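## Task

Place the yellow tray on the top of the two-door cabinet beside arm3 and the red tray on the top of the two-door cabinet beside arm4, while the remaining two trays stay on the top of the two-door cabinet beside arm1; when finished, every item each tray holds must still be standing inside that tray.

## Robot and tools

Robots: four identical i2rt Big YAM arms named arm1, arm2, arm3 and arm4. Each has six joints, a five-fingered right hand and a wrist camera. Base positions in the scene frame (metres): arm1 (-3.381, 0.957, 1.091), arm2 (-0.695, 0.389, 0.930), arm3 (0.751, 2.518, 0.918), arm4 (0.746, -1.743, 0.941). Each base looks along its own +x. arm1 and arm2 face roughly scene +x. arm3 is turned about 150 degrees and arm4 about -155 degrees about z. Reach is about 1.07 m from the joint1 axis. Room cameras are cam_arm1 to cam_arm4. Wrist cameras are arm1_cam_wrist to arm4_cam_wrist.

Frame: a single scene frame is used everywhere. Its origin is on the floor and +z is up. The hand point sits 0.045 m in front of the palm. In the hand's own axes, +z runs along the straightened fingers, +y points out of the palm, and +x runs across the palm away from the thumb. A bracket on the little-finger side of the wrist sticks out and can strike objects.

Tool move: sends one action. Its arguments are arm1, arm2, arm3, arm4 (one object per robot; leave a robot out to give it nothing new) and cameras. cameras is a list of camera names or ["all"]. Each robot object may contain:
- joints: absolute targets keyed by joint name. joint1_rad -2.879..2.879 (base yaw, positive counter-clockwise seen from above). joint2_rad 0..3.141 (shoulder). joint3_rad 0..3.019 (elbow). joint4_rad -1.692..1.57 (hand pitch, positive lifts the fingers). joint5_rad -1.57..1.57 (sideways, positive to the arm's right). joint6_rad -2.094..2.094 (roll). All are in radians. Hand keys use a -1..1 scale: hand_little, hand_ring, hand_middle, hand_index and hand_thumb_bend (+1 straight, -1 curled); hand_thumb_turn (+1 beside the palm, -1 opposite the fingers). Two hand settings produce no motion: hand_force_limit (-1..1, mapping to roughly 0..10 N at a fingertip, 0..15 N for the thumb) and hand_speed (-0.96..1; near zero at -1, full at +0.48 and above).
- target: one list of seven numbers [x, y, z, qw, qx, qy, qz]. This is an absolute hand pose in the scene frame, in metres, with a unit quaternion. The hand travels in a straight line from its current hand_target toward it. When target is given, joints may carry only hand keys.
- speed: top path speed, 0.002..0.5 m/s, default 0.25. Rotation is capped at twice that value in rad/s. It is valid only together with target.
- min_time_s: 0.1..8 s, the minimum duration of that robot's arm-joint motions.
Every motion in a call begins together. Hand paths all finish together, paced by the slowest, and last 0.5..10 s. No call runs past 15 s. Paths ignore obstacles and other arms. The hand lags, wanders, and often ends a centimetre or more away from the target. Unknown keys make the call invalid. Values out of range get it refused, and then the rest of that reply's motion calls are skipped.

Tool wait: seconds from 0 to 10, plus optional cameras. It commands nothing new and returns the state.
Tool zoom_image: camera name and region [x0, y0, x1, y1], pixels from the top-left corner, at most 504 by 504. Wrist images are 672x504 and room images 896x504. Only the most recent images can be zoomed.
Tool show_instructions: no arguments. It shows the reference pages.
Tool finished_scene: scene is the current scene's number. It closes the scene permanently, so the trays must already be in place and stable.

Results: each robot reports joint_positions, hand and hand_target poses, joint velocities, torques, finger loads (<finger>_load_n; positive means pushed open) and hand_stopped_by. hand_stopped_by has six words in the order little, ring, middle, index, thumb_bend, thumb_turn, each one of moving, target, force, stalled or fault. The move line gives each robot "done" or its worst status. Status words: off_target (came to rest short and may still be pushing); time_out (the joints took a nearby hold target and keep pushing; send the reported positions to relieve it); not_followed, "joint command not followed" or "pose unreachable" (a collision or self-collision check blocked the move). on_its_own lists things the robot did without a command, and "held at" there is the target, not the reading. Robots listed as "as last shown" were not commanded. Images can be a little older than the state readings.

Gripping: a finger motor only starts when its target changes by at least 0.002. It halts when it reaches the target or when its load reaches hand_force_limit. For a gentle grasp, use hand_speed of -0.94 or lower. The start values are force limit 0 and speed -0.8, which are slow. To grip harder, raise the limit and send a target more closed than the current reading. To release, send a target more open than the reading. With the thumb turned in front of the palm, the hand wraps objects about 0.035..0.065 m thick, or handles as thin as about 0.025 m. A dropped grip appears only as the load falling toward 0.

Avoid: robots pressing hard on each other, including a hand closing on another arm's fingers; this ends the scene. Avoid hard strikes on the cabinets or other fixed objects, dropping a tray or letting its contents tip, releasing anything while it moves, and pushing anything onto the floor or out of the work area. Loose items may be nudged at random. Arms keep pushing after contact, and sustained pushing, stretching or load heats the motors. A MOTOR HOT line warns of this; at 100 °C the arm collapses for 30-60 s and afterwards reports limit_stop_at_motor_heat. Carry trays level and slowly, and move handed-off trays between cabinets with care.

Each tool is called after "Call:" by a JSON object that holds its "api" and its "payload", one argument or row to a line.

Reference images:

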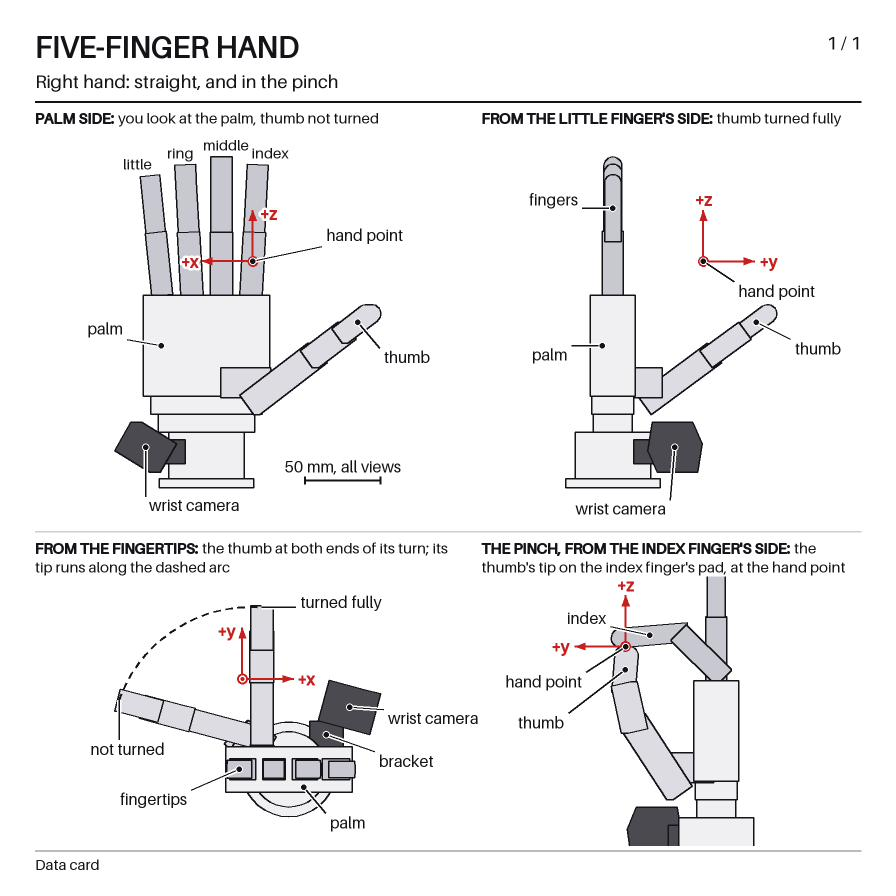

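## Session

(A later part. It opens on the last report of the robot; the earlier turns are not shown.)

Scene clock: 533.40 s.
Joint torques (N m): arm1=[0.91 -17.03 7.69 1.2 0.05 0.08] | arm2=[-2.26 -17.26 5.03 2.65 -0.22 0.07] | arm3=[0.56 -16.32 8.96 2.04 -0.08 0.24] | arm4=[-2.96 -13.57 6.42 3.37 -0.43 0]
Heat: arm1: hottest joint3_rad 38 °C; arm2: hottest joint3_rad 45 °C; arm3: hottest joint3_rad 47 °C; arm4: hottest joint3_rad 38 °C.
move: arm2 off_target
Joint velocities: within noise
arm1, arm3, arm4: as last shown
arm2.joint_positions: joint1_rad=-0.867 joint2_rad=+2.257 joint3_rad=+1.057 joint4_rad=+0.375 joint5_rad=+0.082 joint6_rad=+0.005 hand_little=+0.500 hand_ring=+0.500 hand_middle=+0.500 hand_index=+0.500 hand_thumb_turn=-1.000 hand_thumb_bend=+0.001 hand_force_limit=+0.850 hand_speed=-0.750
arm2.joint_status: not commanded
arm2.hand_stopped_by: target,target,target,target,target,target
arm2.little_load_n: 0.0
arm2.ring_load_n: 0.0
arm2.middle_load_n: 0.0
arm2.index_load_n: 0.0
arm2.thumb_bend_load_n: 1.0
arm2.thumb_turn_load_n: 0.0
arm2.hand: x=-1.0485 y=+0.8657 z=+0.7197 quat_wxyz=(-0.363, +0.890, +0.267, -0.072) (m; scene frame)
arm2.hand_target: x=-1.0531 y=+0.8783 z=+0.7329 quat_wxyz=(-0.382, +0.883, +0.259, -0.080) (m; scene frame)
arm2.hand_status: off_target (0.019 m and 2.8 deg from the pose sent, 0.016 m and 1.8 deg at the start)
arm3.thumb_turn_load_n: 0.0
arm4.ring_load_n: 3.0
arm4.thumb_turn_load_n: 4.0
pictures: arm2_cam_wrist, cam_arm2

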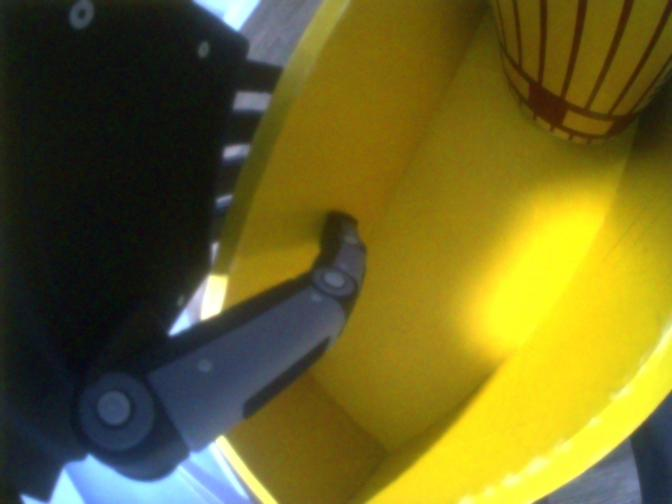

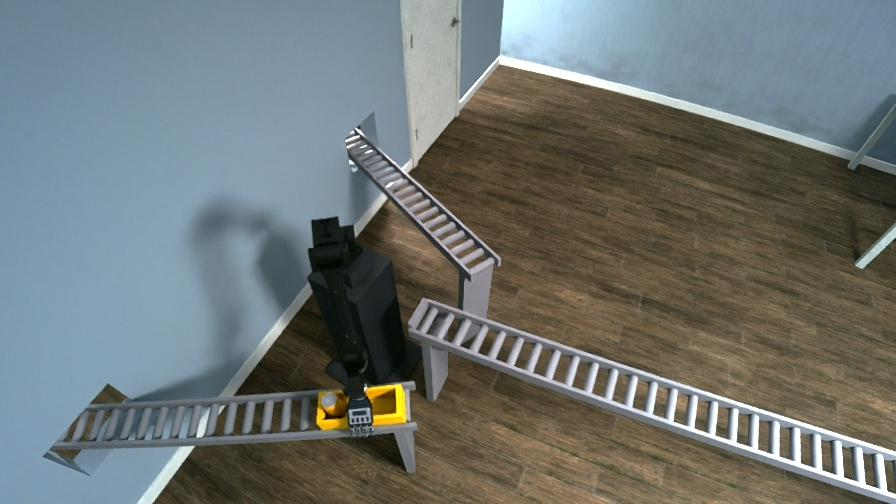

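Call:
{"api": "move", "payload": {
  "arm2": {"target": [-1.053, 0.876, 0.712, 0.3827, -0.8831, -0.2597, 0.0829], "speed": 0.03},
  "cameras": ["cam_arm2", "arm2_cam_wrist"]
}}

Call:
{"api": "zoom_image", "payload": {
  "camera": "cam_arm2",
  "region": [312, 380, 422, 455]
}}

Scene clock: 543.53 s.
Joint torques (N m): arm1=[0.85 -17.03 7.71 1.2 0.04 0.08] | arm2=[-1.96 -13.92 5.94 3.22 -0.2 0.07] | arm3=[0.5 -16.38 8.98 2.06 -0.08 0.24] | arm4=[-2.84 -13.45 6.48 3.3 -0.43 0.03]
Heat: arm1: hottest joint3_rad 38 °C; arm2: hottest joint3_rad 43 °C; arm3: hottest joint3_rad 47 °C; arm4: hottest joint3_rad 38 °C.
move: arm2 off_target
Joint velocities: within noise
arm1, arm3, arm4: as last shown
arm2.joint_positions: joint1_rad=-0.870 joint2_rad=+2.267 joint3_rad=+1.053 joint4_rad=+0.410 joint5_rad=+0.070 joint6_rad=+0.016 hand_little=+0.500 hand_ring=+0.500 hand_middle=+0.500 hand_index=+0.500 hand_thumb_turn=-1.000 hand_thumb_bend=+0.001 hand_force_limit=+0.850 hand_speed=-0.750
arm2.joint_status: not commanded
arm2.hand_stopped_by: target,target,target,target,target,target
arm2.little_load_n: 0.0
arm2.ring_load_n: 0.0
arm2.middle_load_n: 0.0
arm2.index_load_n: 0.0
arm2.thumb_bend_load_n: 4.5
arm2.thumb_turn_load_n: 0.0
arm2.hand: x=-1.0511 y=+0.8672 z=+0.7185 quat_wxyz=(-0.371, +0.887, +0.262, -0.082) (m; scene frame)
arm2.hand_target: x=-1.0533 y=+0.8756 z=+0.7126 quat_wxyz=(-0.381, +0.884, +0.255, -0.088) (m; scene frame)
arm2.hand_status: off_target (0.011 m and 1.5 deg from the pose sent, 0.014 m and 2.8 deg at the start)
arm4.ring_load_n: 2.5
arm4.thumb_turn_load_n: 3.5
pictures: arm2_cam_wrist, cam_arm2

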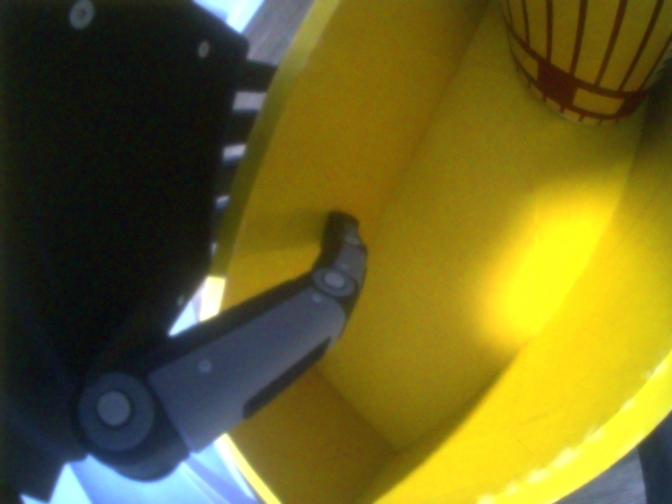

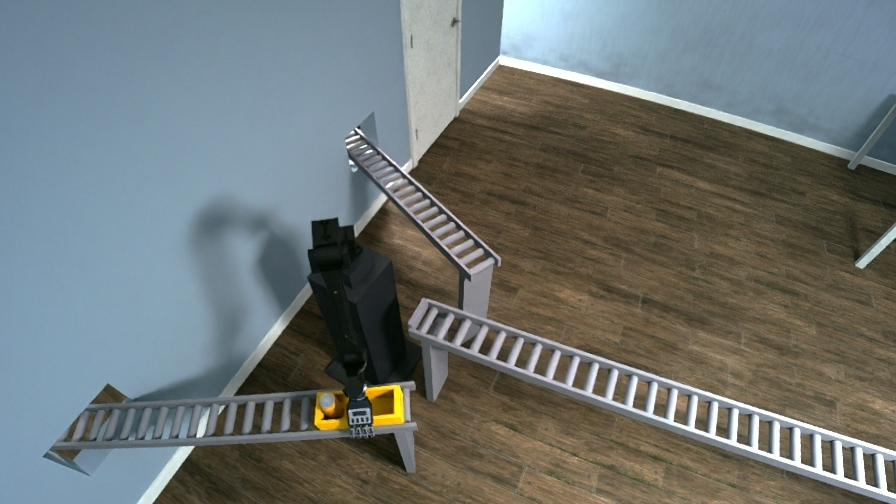

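Scaled by 4.582 from the camera's 896x504 image, which has a finer 1280x720 frame.

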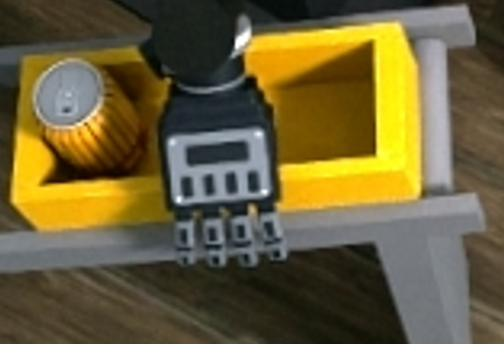

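Call:
{"api": "move", "payload": {
  "arm2": {"joints": {"hand_little": -0.3, "hand_ring": -0.3, "hand_middle": -0.3, "hand_index": -0.3, "hand_thumb_bend": -0.6, "hand_force_limit": -0.3, "hand_speed": -0.86}},
  "arm4": {"target": [1.288, -1.997, 0.796, 0.2356, -0.4589, 0.797, -0.3139], "speed": 0.04},
  "cameras": ["arm2_cam_wrist", "cam_arm2", "cam_arm4"]
}}

Call:
{"api": "zoom_image", "payload": {
  "camera": "cam_arm2",
  "region": [312, 380, 422, 455]
}}

Call:
{"api": "zoom_image", "payload": {
  "camera": "cam_arm4",
  "region": [420, 190, 560, 330]
}}

Scene clock: 554.93 s.
Joint torques (N m): arm1=[0.97 -16.91 7.71 1.2 0.05 0.08] | arm2=[-1.85 -14.92 5.79 2.81 -0.19 0.06] | arm3=[0.56 -16.32 8.99 2.06 -0.08 0.24] | arm4=[-1.96 -12.75 5.67 3.28 -0.23 0.06]
Heat: arm1: hottest joint3_rad 38 °C; arm2: hottest joint3_rad 42 °C; arm3: hottest joint3_rad 47 °C; arm4: hottest joint3_rad 37 °C.
move: arm2 off_target; arm4 off_target
Joint velocities: within noise
arm1, arm3: as last shown
arm2.joint_positions: joint1_rad=-0.871 joint2_rad=+2.267 joint3_rad=+1.053 joint4_rad=+0.415 joint5_rad=+0.065 joint6_rad=+0.008 hand_little=-0.043 hand_ring=+0.049 hand_middle=+0.294 hand_index=+0.282 hand_thumb_turn=-1.000 hand_thumb_bend=+0.000 hand_force_limit=-0.300 hand_speed=-0.860
arm2.joint_status: hand_little off_target (ended at -0.043, target -0.300); hand_ring off_target (ended at +0.049, target -0.300); hand_middle off_target (ended at +0.294, target -0.300); hand_index off_target (ended at +0.282, target -0.300); hand_thumb_bend off_target (ended at +0.000, target -0.600); the others done
arm2.hand_stopped_by: force,force,force,force,force,target
arm2.little_load_n: 3.5
arm2.ring_load_n: 1.0
arm2.middle_load_n: 0.5
arm2.index_load_n: 5.0
arm2.thumb_bend_load_n: 12.5
arm2.thumb_turn_load_n: 2.0
arm2.hand: x=-1.0512 y=+0.8681 z=+0.7191 quat_wxyz=(-0.373, +0.886, +0.265, -0.083) (m; scene frame)
arm2.hand_target: x=-1.0525 y=+0.8760 z=+0.7127 quat_wxyz=(-0.381, +0.883, +0.259, -0.087) (m; scene frame)
arm2.hand_status: not commanded
arm4.joint_positions: joint1_rad=-0.076 joint2_rad=+2.075 joint3_rad=+1.010 joint4_rad=+0.296 joint5_rad=-0.076 joint6_rad=+0.020 hand_little=+0.209 hand_ring=+0.248 hand_middle=+0.271 hand_index=+0.270 hand_thumb_turn=-1.000 hand_thumb_bend=-0.442 hand_force_limit=+0.850 hand_speed=-0.880
arm4.joint_status: not commanded
arm4.hand_stopped_by: force,force,force,force,force,target
arm4.little_load_n: 1.5
arm4.ring_load_n: 1.5
arm4.middle_load_n: 2.5
arm4.index_load_n: 5.5
arm4.thumb_bend_load_n: 26.5
arm4.thumb_turn_load_n: 4.0
arm4.hand: x=+1.2911 y=-1.9946 z=+0.8094 quat_wxyz=(-0.232, +0.470, -0.791, +0.316) (m; scene frame)
arm4.hand_target: x=+1.2876 y=-1.9966 z=+0.7967 quat_wxyz=(-0.235, +0.459, -0.797, +0.314) (m; scene frame)
arm4.hand_status: off_target (0.014 m and 1.5 deg from the pose sent, 0.015 m and 1.8 deg at the start)
pictures: arm2_cam_wrist, cam_arm2, cam_arm4

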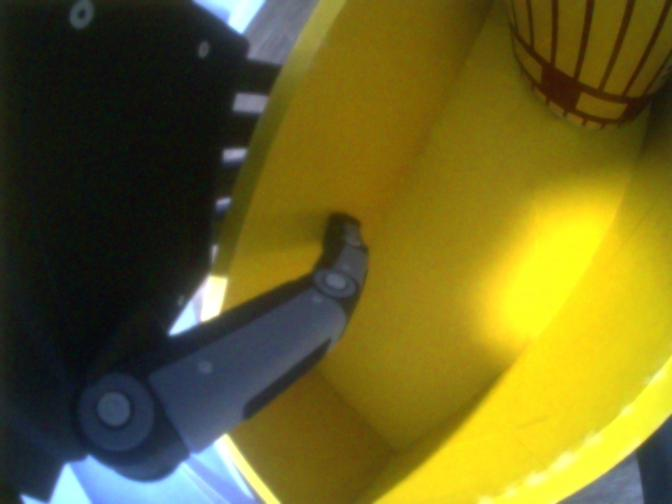

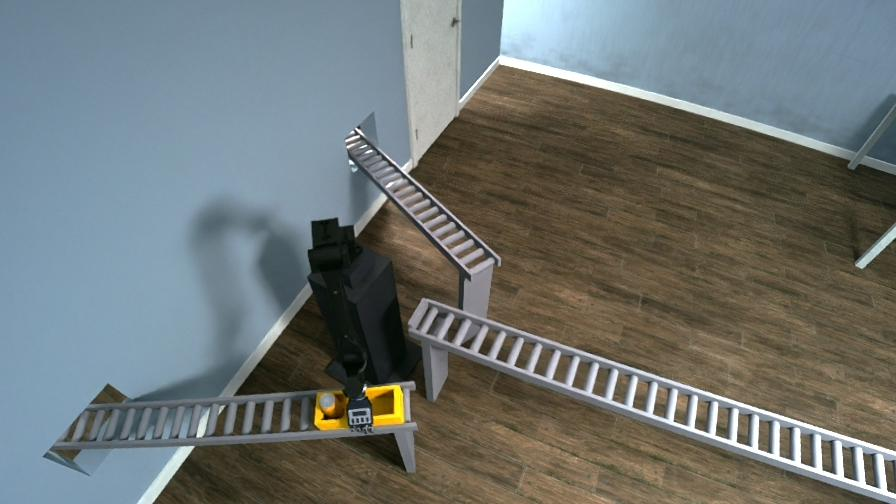

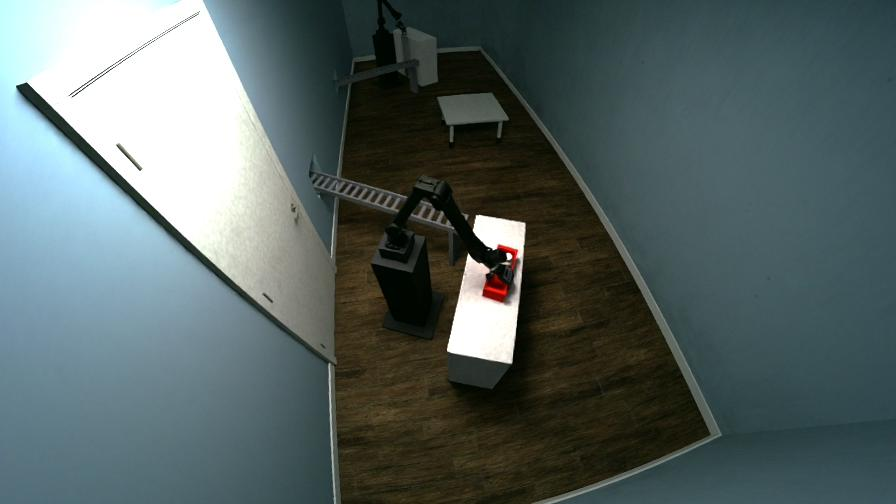

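Scaled by 4.582 from the camera's 896x504 image, which has a finer 1280x720 frame.

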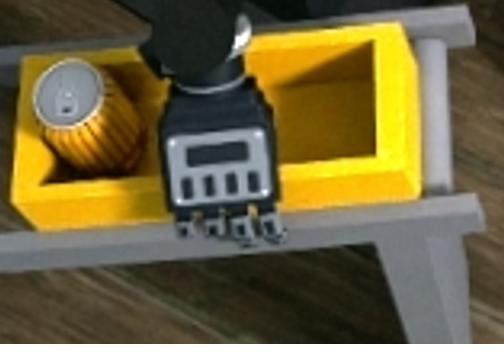

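Scaled by 3.600 from the camera's 896x504 image, which has a finer 1280x720 frame.

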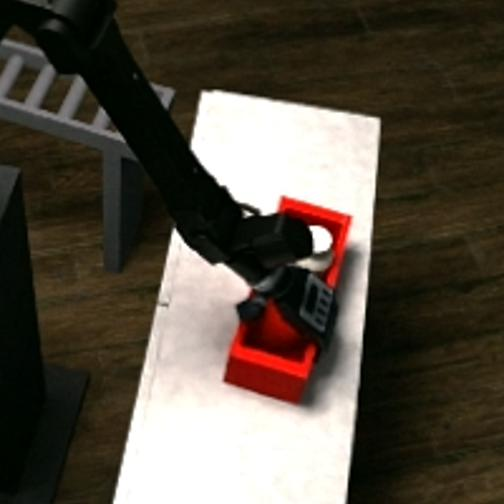

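Call:
{"api": "move", "payload": {
  "arm2": {"target": [-1.042, 0.859, 0.736, 0.3827, -0.8831, -0.2597, 0.0829], "speed": 0.03},
  "arm4": {"joints": {"hand_little": 0.55, "hand_ring": 0.55, "hand_middle": 0.55, "hand_index": 0.55, "hand_thumb_bend": -0.05, "hand_speed": -0.75}},
  "cameras": ["arm2_cam_wrist", "cam_arm2", "cam_arm4", "arm4_cam_wrist"]
}}

Call:
{"api": "zoom_image", "payload": {
  "camera": "cam_arm2",
  "region": [312, 380, 422, 455]
}}

Call:
{"api": "zoom_image", "payload": {
  "camera": "cam_arm4",
  "region": [420, 190, 560, 330]
}}

Scene clock: 562.93 s.
Joint torques (N m): arm1=[0.85 -16.97 7.69 1.21 0.05 0.08] | arm2=[-1.49 -17.85 4.07 1.72 0.13 0.08] | arm3=[0.5 -16.38 8.98 2.04 -0.07 0.24] | arm4=[-2.2 -12.92 5.71 3.08 -0.17 0.02]
Heat: arm1: hottest joint3_rad 38 °C; arm2: hottest joint3_rad 41 °C; arm3: hottest joint3_rad 47 °C; arm4: hottest joint3_rad 37 °C.
move: arm2 off_target; arm4 done
Joint velocities: within noise
arm1, arm3: as last shown
arm2.joint_positions: joint1_rad=-0.864 joint2_rad=+2.234 joint3_rad=+0.996 joint4_rad=+0.441 joint5_rad=+0.068 joint6_rad=+0.019 hand_little=-0.043 hand_ring=+0.049 hand_middle=+0.294 hand_index=+0.282 hand_thumb_turn=-1.000 hand_thumb_bend=+0.000 hand_force_limit=-0.300 hand_speed=-0.860
arm2.joint_status: not commanded
arm2.hand_stopped_by: force,force,force,force,force,target
arm2.little_load_n: 0.5
arm2.ring_load_n: 4.0
arm2.middle_load_n: 0.5
arm2.index_load_n: 0.0
arm2.thumb_bend_load_n: 7.5
arm2.thumb_turn_load_n: 1.5
arm2.hand: x=-1.0454 y=+0.8520 z=+0.7255 quat_wxyz=(-0.373, +0.886, +0.263, -0.085) (m; scene frame)
arm2.hand_target: x=-1.0473 y=+0.8573 z=+0.7370 quat_wxyz=(-0.383, +0.883, +0.258, -0.087) (m; scene frame)
arm2.hand_status: off_target (0.013 m and 1.3 deg from the pose sent, 0.021 m and 1.3 deg at the start)
arm4.joint_positions: joint1_rad=-0.078 joint2_rad=+2.078 joint3_rad=+1.010 joint4_rad=+0.303 joint5_rad=-0.078 joint6_rad=+0.034 hand_little=+0.550 hand_ring=+0.550 hand_middle=+0.550 hand_index=+0.550 hand_thumb_turn=-1.000 hand_thumb_bend=-0.050 hand_force_limit=+0.850 hand_speed=-0.750
arm4.joint_status: all done
arm4.hand_stopped_by: target,target,target,target,target,target
arm4.little_load_n: 0.0
arm4.ring_load_n: 0.0
arm4.middle_load_n: 0.0
arm4.index_load_n: 0.0
arm4.thumb_bend_load_n: 0.0
arm4.thumb_turn_load_n: 0.0
arm4.hand: x=+1.2923 y=-1.9950 z=+0.8092 quat_wxyz=(-0.236, +0.464, -0.793, +0.316) (m; scene frame)
arm4.hand_target: x=+1.2879 y=-1.9969 z=+0.7972 quat_wxyz=(-0.237, +0.454, -0.800, +0.312) (m; scene frame)
arm4.hand_status: not commanded
pictures: arm2_cam_wrist, arm4_cam_wrist, cam_arm2, cam_arm4

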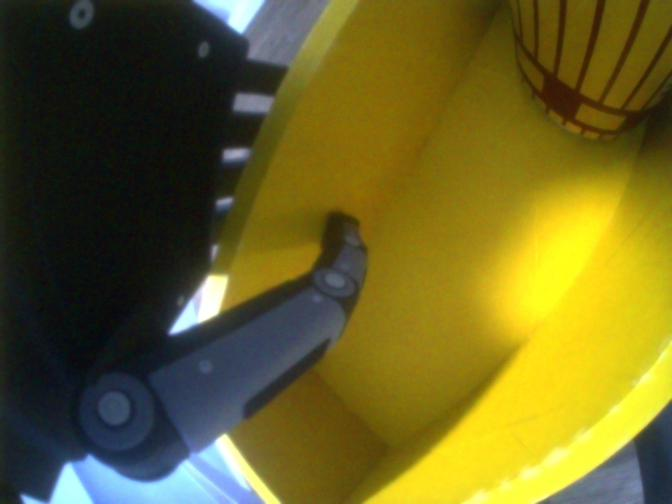

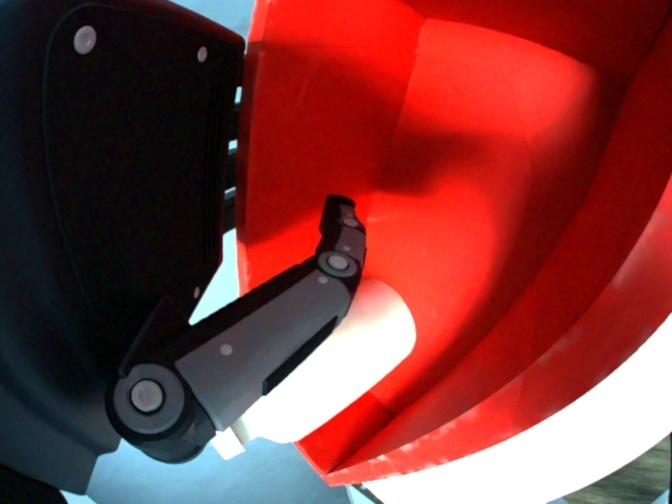

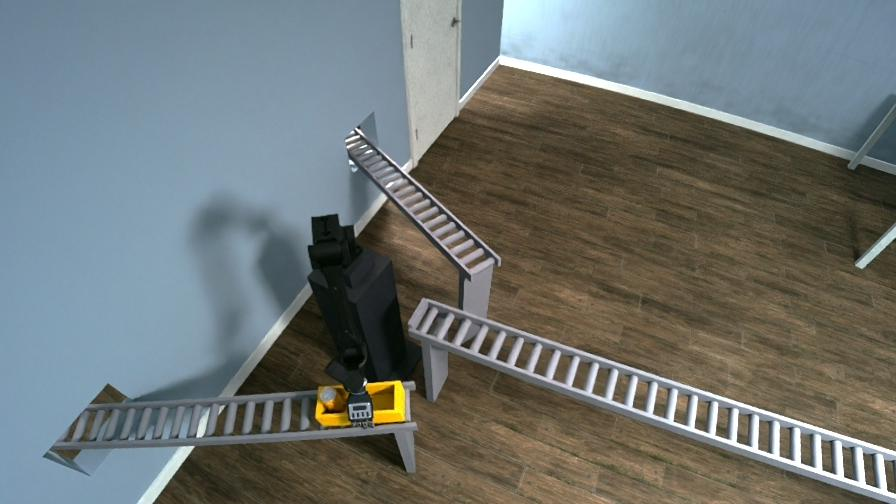

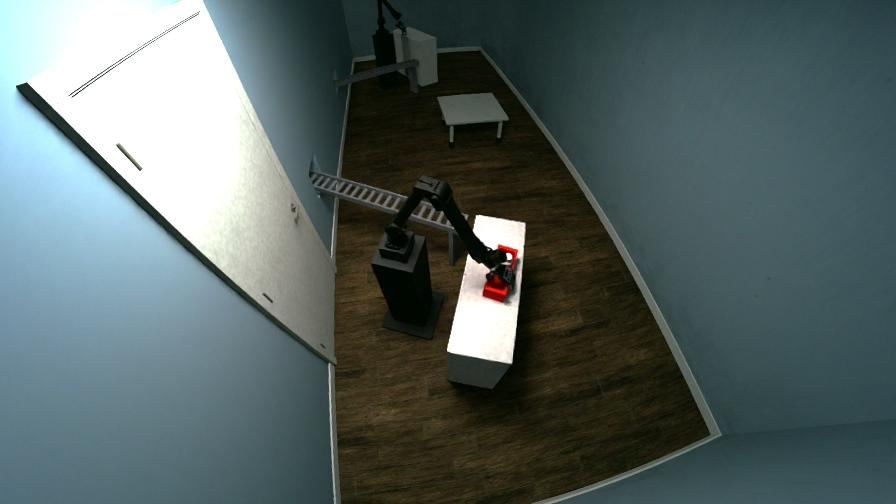

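Scaled by 4.582 from the camera's 896x504 image, which has a finer 1280x720 frame.

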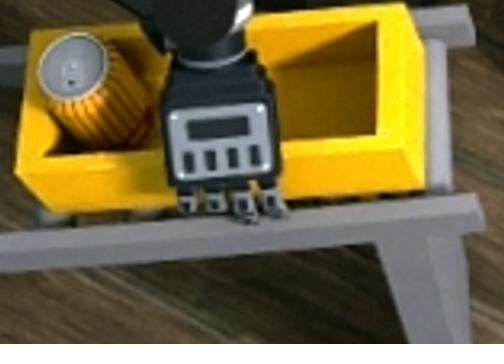

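Scaled by 3.600 from the camera's 896x504 image, which has a finer 1280x720 frame.

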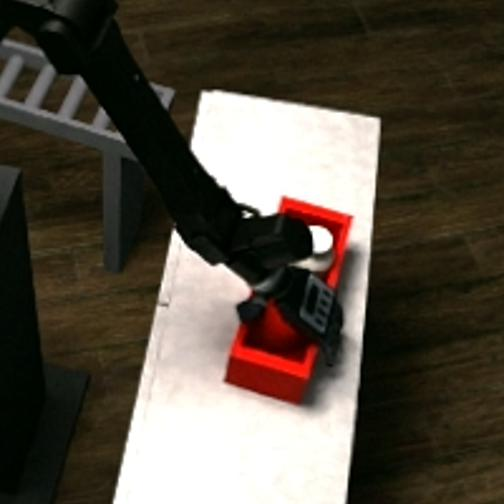

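Call:
{"api": "move", "payload": {
  "arm2": {"target": [-1.0500, 0.8625, 0.714, 0.3133, -0.9100, -0.2567, 0.0884], "speed": 0.03},
  "arm4": {"target": [1.290, -1.996, 0.93, 0.2356, -0.4589, 0.797, -0.3139], "speed": 0.08},
  "cameras": ["arm2_cam_wrist", "cam_arm2", "cam_arm4"]
}}

Call:
{"api": "zoom_image", "payload": {
  "camera": "cam_arm2",
  "region": [312, 380, 422, 455]
}}

Call:
{"api": "zoom_image", "payload": {
  "camera": "cam_arm4",
  "region": [420, 190, 560, 330]
}}

Scene clock: 569.87 s.
Joint torques (N m): arm1=[0.79 -17.08 7.69 1.2 0.04 0.08] | arm2=[-2.2 -13.86 8.14 0.84 -0.27 0.14] | arm3=[0.5 -16.32 8.96 2.04 -0.08 0.24] | arm4=[-1.32 -14.74 9.47 1.07 -0.04 -0.03]
Heat: arm1: hottest joint3_rad 38 °C; arm2: hottest joint3_rad 41 °C; arm3: hottest joint3_rad 47 °C; arm4: hottest joint3_rad 37 °C.
move: arm2 off_target; arm4 off_target
Joint velocities: within noise
arm1, arm3: as last shown
arm2.joint_positions: joint1_rad=-0.874 joint2_rad=+2.228 joint3_rad=+1.076 joint4_rad=+0.254 joint5_rad=+0.042 joint6_rad=+0.018 hand_little=-0.044 hand_ring=+0.049 hand_middle=+0.294 hand_index=+0.282 hand_thumb_turn=-1.000 hand_thumb_bend=+0.000 hand_force_limit=-0.300 hand_speed=-0.860
arm2.joint_status: not commanded
arm2.hand_stopped_by: force,force,force,force,force,target
arm2.little_load_n: 0.0
arm2.ring_load_n: 5.5
arm2.middle_load_n: -7.0
arm2.index_load_n: 0.0
arm2.thumb_bend_load_n: 11.5
arm2.thumb_turn_load_n: 3.0
arm2.hand: x=-1.0469 y=+0.8562 z=+0.7262 quat_wxyz=(-0.325, +0.903, +0.270, -0.079) (m; scene frame)
arm2.hand_target: x=-1.0461 y=+0.8627 z=+0.7134 quat_wxyz=(-0.315, +0.910, +0.259, -0.080) (m; scene frame)
arm2.hand_status: off_target (0.014 m and 2.4 deg from the pose sent, 0.016 m and 7.4 deg at the start)
arm4.joint_positions: joint1_rad=-0.078 joint2_rad=+1.823 joint3_rad=+1.010 joint4_rad=+0.029 joint5_rad=-0.078 joint6_rad=+0.034 hand_little=+0.550 hand_ring=+0.550 hand_middle=+0.550 hand_index=+0.550 hand_thumb_turn=-1.000 hand_thumb_bend=-0.050 hand_force_limit=+0.850 hand_speed=-0.750
arm4.joint_status: not commanded
arm4.hand_stopped_by: target,target,target,target,target,target
arm4.little_load_n: 0.0
arm4.ring_load_n: 0.0
arm4.middle_load_n: 0.0
arm4.index_load_n: 0.0
arm4.thumb_bend_load_n: 0.0
arm4.thumb_turn_load_n: 0.0
arm4.hand: x=+1.2841 y=-1.9908 z=+0.9151 quat_wxyz=(-0.231, +0.465, -0.797, +0.308) (m; scene frame)
arm4.hand_target: x=+1.2912 y=-1.9967 z=+0.9292 quat_wxyz=(-0.236, +0.459, -0.797, +0.314) (m; scene frame)
arm4.hand_status: off_target (0.017 m and 1.1 deg from the pose sent, 0.121 m and 0.7 deg at the start)
pictures: arm2_cam_wrist, cam_arm2, cam_arm4

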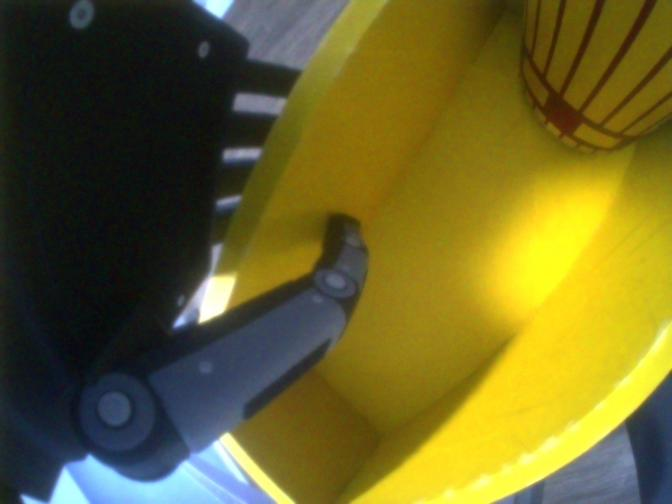

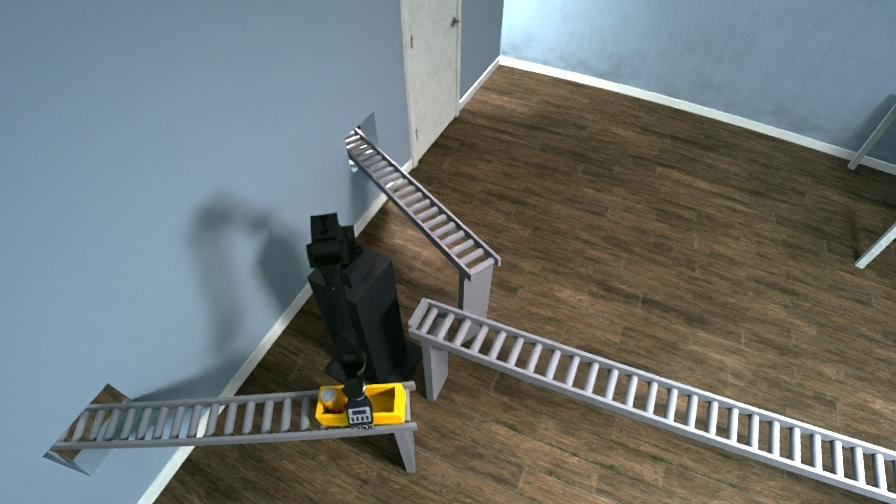

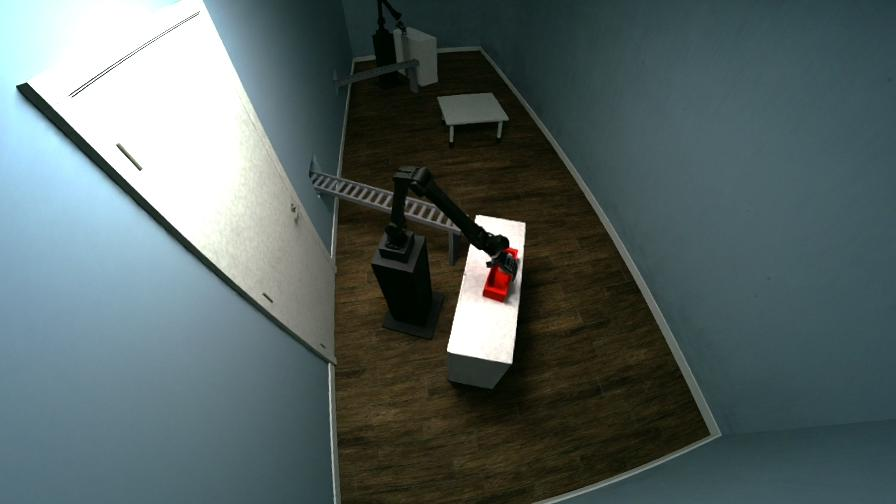

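Scaled by 4.582 from the camera's 896x504 image, which has a finer 1280x720 frame.

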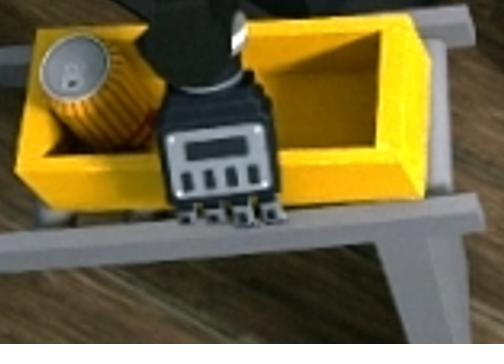

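Scaled by 3.600 from the camera's 896x504 image, which has a finer 1280x720 frame.

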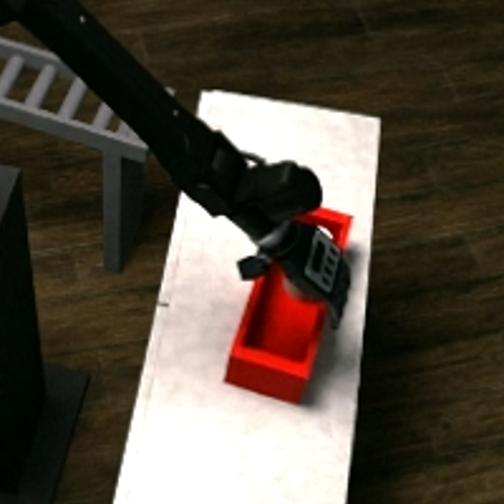

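Call:
{"api": "zoom_image", "payload": {
  "camera": "cam_arm2",
  "region": [308, 376, 364, 432]
}}

Call:
{"api": "zoom_image", "payload": {
  "camera": "cam_arm2",
  "region": [364, 376, 420, 432]
}}

Scaled by 9.000 from the camera's 896x504 image, which has a finer 1280x720 frame.

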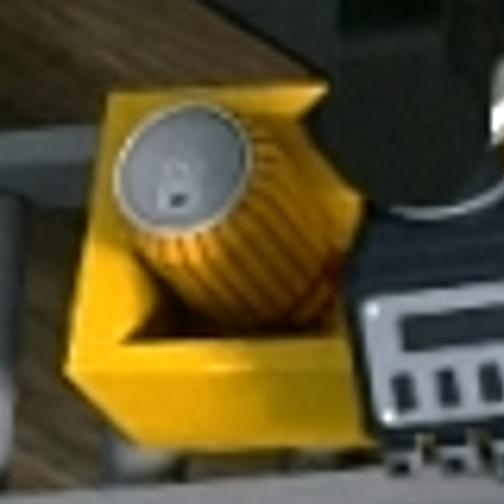

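Scaled by 9.000 from the camera's 896x504 image, which has a finer 1280x720 frame.

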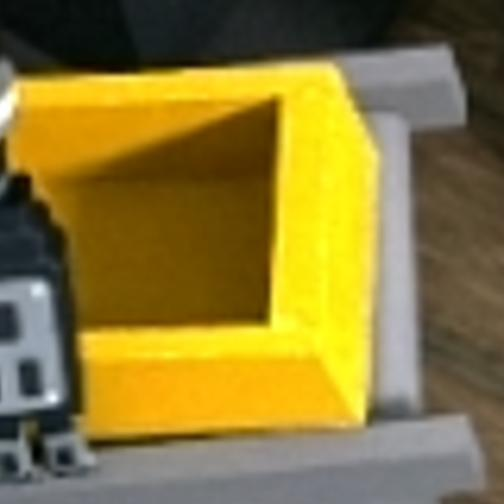

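Call:
{"api": "move", "payload": {
  "arm2": {"joints": {"hand_little": -0.5, "hand_ring": -0.5, "hand_middle": -0.5, "hand_index": -0.5, "hand_thumb_bend": -0.85, "hand_force_limit": 0.85, "hand_speed": -0.88}},
  "cameras": ["arm2_cam_wrist", "cam_arm2"]
}}

Call:
{"api": "zoom_image", "payload": {
  "camera": "cam_arm2",
  "region": [312, 380, 422, 455]
}}

Scene clock: 586.50 s.
Joint torques (N m): arm1=[0.91 -17.03 7.68 1.2 0.05 0.08] | arm2=[-2.37 -14.56 6.93 0.8 -0.09 0.17] | arm3=[0.5 -16.38 8.96 2.06 -0.08 0.24] | arm4=[-1.2 -14.68 9.25 1.01 -0.05 -0.04]
Heat: arm1: hottest joint3_rad 38 °C; arm2: hottest joint3_rad 41 °C; arm3: hottest joint3_rad 47 °C; arm4: hottest joint3_rad 39 °C.
move: arm2 off_target
Joint velocities: within noise
arm1, arm3, arm4: as last shown
arm2.joint_positions: joint1_rad=-0.873 joint2_rad=+2.242 joint3_rad=+1.094 joint4_rad=+0.254 joint5_rad=+0.033 joint6_rad=+0.018 hand_little=-0.096 hand_ring=+0.034 hand_middle=+0.099 hand_index=+0.118 hand_thumb_turn=-1.000 hand_thumb_bend=-0.001 hand_force_limit=+0.850 hand_speed=-0.880
arm2.joint_status: hand_little off_target (ended at -0.096, target -0.500); hand_ring off_target (ended at +0.034, target -0.500); hand_middle off_target (ended at +0.099, target -0.500); hand_index off_target (ended at +0.118, target -0.500); hand_thumb_bend off_target (ended at -0.001, target -0.850); the others done
arm2.hand_stopped_by: force,force,force,force,force,target
arm2.little_load_n: 4.5
arm2.ring_load_n: 2.0
arm2.middle_load_n: 8.5
arm2.index_load_n: 3.5
arm2.thumb_bend_load_n: 17.0
arm2.thumb_turn_load_n: 4.5
arm2.hand: x=-1.0526 y=+0.8597 z=+0.7237 quat_wxyz=(-0.326, +0.902, +0.272, -0.085) (m; scene frame)
arm2.hand_target: x=-1.0475 y=+0.8618 z=+0.7132 quat_wxyz=(-0.314, +0.909, +0.260, -0.082) (m; scene frame)
arm2.hand_status: not commanded
arm4.hand_target: x=+1.2912 y=-1.9967 z=+0.9293 quat_wxyz=(-0.236, +0.459, -0.797, +0.314) (m; scene frame)
pictures: arm2_cam_wrist, cam_arm2

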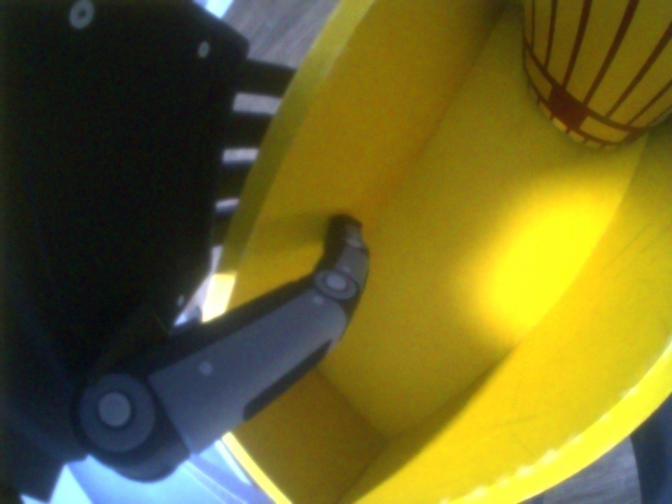

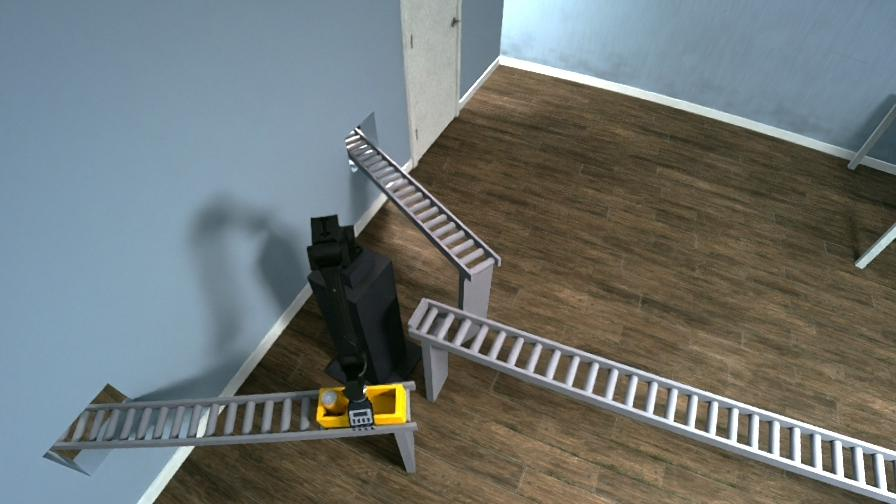

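Scaled by 4.582 from the camera's 896x504 image, which has a finer 1280x720 frame.

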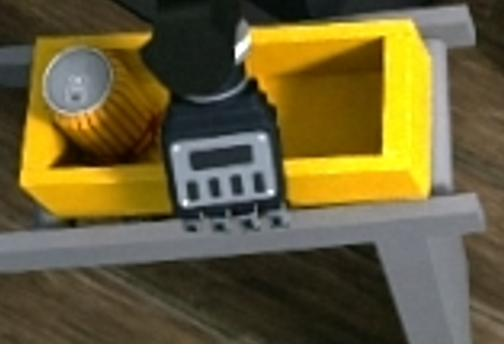

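Call:
{"api": "move", "payload": {
  "arm2": {"target": [-1.060, 0.876, 0.78, 0.3646, -0.8812, -0.2881, 0.0896], "speed": 0.05},
  "cameras": ["arm2_cam_wrist", "cam_arm2"]
}}

Call:
{"api": "zoom_image", "payload": {
  "camera": "cam_arm2",
  "region": [312, 380, 422, 455]
}}

Scene clock: 591.17 s.
Joint torques (N m): arm1=[0.91 -16.91 7.69 1.18 0.04 0.08] | arm2=[-1.38 -21.13 6.09 1.57 -0.11 -0.23] | arm3=[0.5 -16.32 8.98 2.06 -0.07 0.24] | arm4=[-1.79 -15.03 9.31 0.99 -0.06 -0.03]
Heat: arm1: hottest joint3_rad 38 °C; arm2: hottest joint3_rad 41 °C; arm3: hottest joint3_rad 47 °C; arm4: hottest joint3_rad 39 °C.
move: arm2 off_target
Joint velocities: within noise
arm1.joint_positions: joint1_rad=+1.645 joint2_rad=+1.834 joint3_rad=+1.069 joint4_rad=+0.003 joint5_rad=+0.042 joint6_rad=+0.050 hand_little=+0.550 hand_ring=+0.550 hand_middle=+0.200 hand_index=+0.550 hand_thumb_turn=-1.000 hand_thumb_bend=-0.030 hand_force_limit=+1.000 hand_speed=-0.700
arm1.joint_status: not commanded
arm1.hand_stopped_by: target,target,target,target,target,target
arm1.little_load_n: 0.0
arm1.ring_load_n: 0.0
arm1.middle_load_n: 0.0
arm1.index_load_n: 0.0
arm1.thumb_bend_load_n: 0.0
arm1.thumb_turn_load_n: 0.0
arm1.hand: x=-3.3185 y=+0.3439 z=+1.0743 quat_wxyz=(+0.000, +0.002, +0.920, -0.392) (m; scene frame)
arm1.hand_target: x=-3.3145 y=+0.3425 z=+1.0787 quat_wxyz=(+0.002, +0.005, +0.921, -0.391) (m; scene frame)
arm1.hand_status: not commanded
arm2.joint_positions: joint1_rad=-0.873 joint2_rad=+2.184 joint3_rad=+1.057 joint4_rad=+0.254 joint5_rad=+0.021 joint6_rad=+0.008 hand_little=-0.096 hand_ring=+0.034 hand_middle=+0.100 hand_index=+0.118 hand_thumb_turn=-1.000 hand_thumb_bend=+0.000 hand_force_limit=+0.850 hand_speed=-0.880
arm2.joint_status: not commanded
arm2.hand_stopped_by: force,force,force,force,force,target
arm2.little_load_n: 4.0
arm2.ring_load_n: 2.0
arm2.middle_load_n: 8.5
arm2.index_load_n: 2.0
arm2.thumb_bend_load_n: 24.0
arm2.thumb_turn_load_n: 2.5
arm2.hand: x=-1.0525 y=+0.8559 z=+0.7463 quat_wxyz=(-0.334, +0.896, +0.277, -0.092) (m; scene frame)
arm2.hand_target: x=-1.0627 y=+0.8750 z=+0.7794 quat_wxyz=(-0.363, +0.882, +0.284, -0.095) (m; scene frame)
arm2.hand_status: off_target (0.040 m and 4.2 deg from the pose sent, 0.059 m and 5.4 deg at the start)
arm3, arm4: as last shown
pictures: arm2_cam_wrist, cam_arm2

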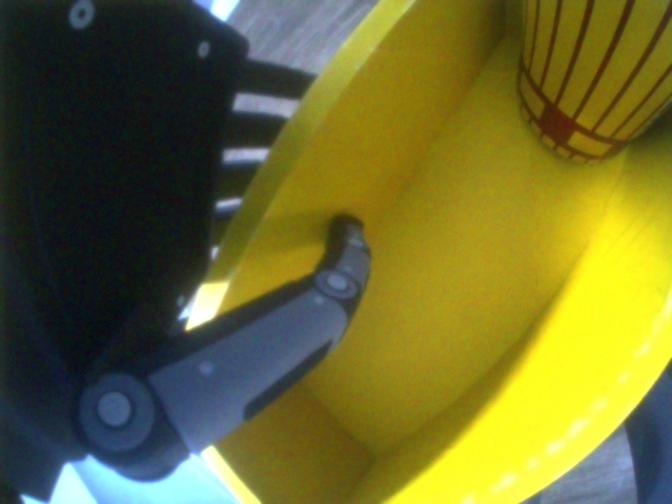

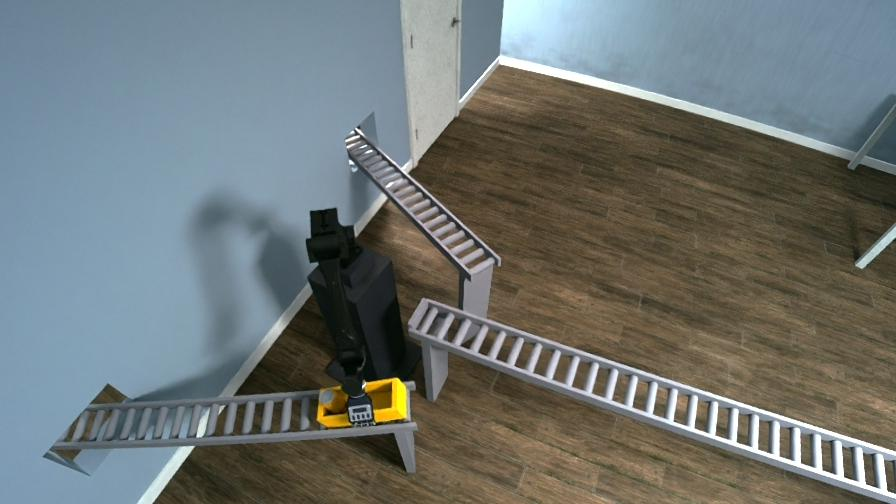

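Scaled by 4.582 from the camera's 896x504 image, which has a finer 1280x720 frame.

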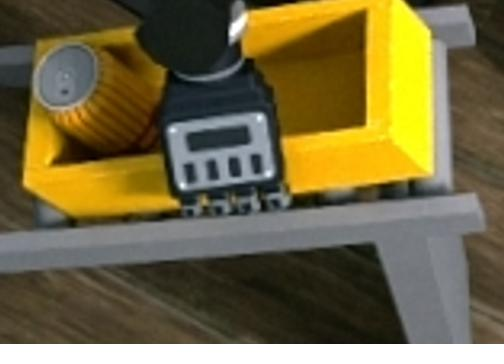

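Call:
{"api": "move", "payload": {
  "arm2": {"target": [-1.0615, 0.873, 0.748, 0.3336, -0.8934, -0.2911, 0.0795], "speed": 0.04},
  "cameras": ["arm2_cam_wrist", "cam_arm2"]
}}

Call:
{"api": "zoom_image", "payload": {
  "camera": "cam_arm2",
  "region": [312, 380, 422, 455]
}}

Scene clock: 596.30 s.
Joint torques (N m): arm1=[0.85 -17.03 7.69 1.16 0.05 0.08] | arm2=[-1.85 -16.62 8.76 1.01 0.14 -0.17] | arm3=[0.5 -16.32 8.96 2.06 -0.07 0.24] | arm4=[-1.44 -14.97 9.37 1.28 -0.08 -0.01]
Heat: arm1: hottest joint3_rad 38 °C; arm2: hottest joint3_rad 41 °C; arm3: hottest joint3_rad 47 °C; arm4: hottest joint3_rad 40 °C.
move: arm2 off_target
Joint velocities: within noise
arm1, arm4: as last shown
arm2.joint_positions: joint1_rad=-0.873 joint2_rad=+2.198 joint3_rad=+1.080 joint4_rad=+0.212 joint5_rad=+0.031 joint6_rad=-0.004 hand_little=-0.097 hand_ring=+0.034 hand_middle=+0.099 hand_index=+0.118 hand_thumb_turn=-1.000 hand_thumb_bend=+0.000 hand_force_limit=+0.850 hand_speed=-0.880
arm2.joint_status: not commanded
arm2.hand_stopped_by: force,force,force,force,force,target
arm2.little_load_n: 0.5
arm2.ring_load_n: 1.0
arm2.middle_load_n: 8.5
arm2.index_load_n: 4.0
arm2.thumb_bend_load_n: 22.5
arm2.thumb_turn_load_n: 4.5
arm2.hand: x=-1.0494 y=+0.8566 z=+0.7396 quat_wxyz=(-0.321, +0.900, +0.282, -0.080) (m; scene frame)
arm2.hand_target: x=-1.0608 y=+0.8722 z=+0.7479 quat_wxyz=(-0.334, +0.893, +0.291, -0.079) (m; scene frame)
arm2.hand_status: off_target (0.022 m and 1.9 deg from the pose sent, 0.019 m and 2.2 deg at the start)
arm3.joint_positions: joint1_rad=-1.563 joint2_rad=+1.698 joint3_rad=+1.128 joint4_rad=-0.244 joint5_rad=+0.016 joint6_rad=-0.011 hand_little=+0.550 hand_ring=+0.550 hand_middle=+0.550 hand_index=+0.550 hand_thumb_turn=-1.000 hand_thumb_bend=+0.250 hand_force_limit=+0.000 hand_speed=-0.500
arm3.joint_status: not commanded
arm3.hand_stopped_by: target,target,target,target,target,target
arm3.little_load_n: 0.0
arm3.ring_load_n: 0.5
arm3.middle_load_n: 0.0
arm3.index_load_n: 0.0
arm3.thumb_bend_load_n: 0.0
arm3.thumb_turn_load_n: 0.0
arm3.hand: x=+1.0681 y=+2.0091 z=+0.9706 quat_wxyz=(-0.092, +0.236, -0.900, +0.356) (m; scene frame)
arm3.hand_target: x=+1.0713 y=+2.0046 z=+0.9665 quat_wxyz=(-0.096, +0.230, -0.899, +0.361) (m; scene frame)
arm3.hand_status: not commanded
pictures: arm2_cam_wrist, cam_arm2

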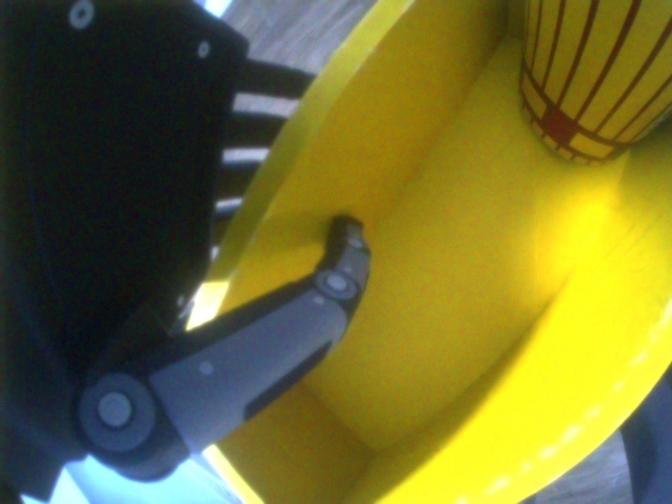

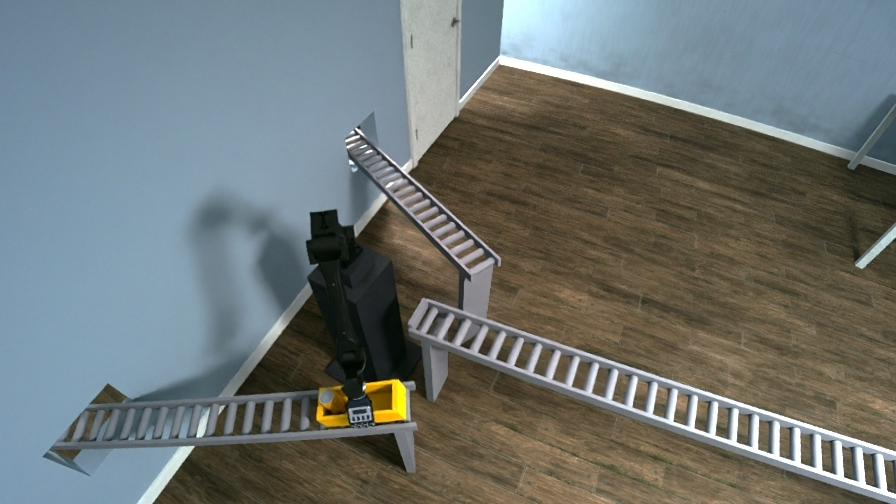

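Scaled by 4.582 from the camera's 896x504 image, which has a finer 1280x720 frame.

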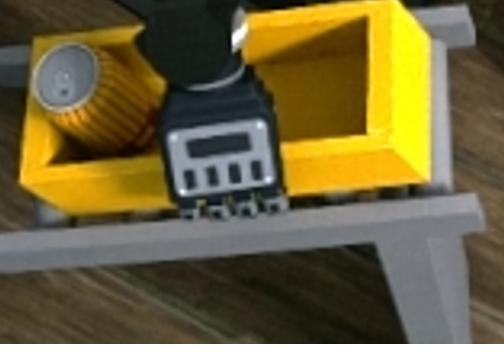

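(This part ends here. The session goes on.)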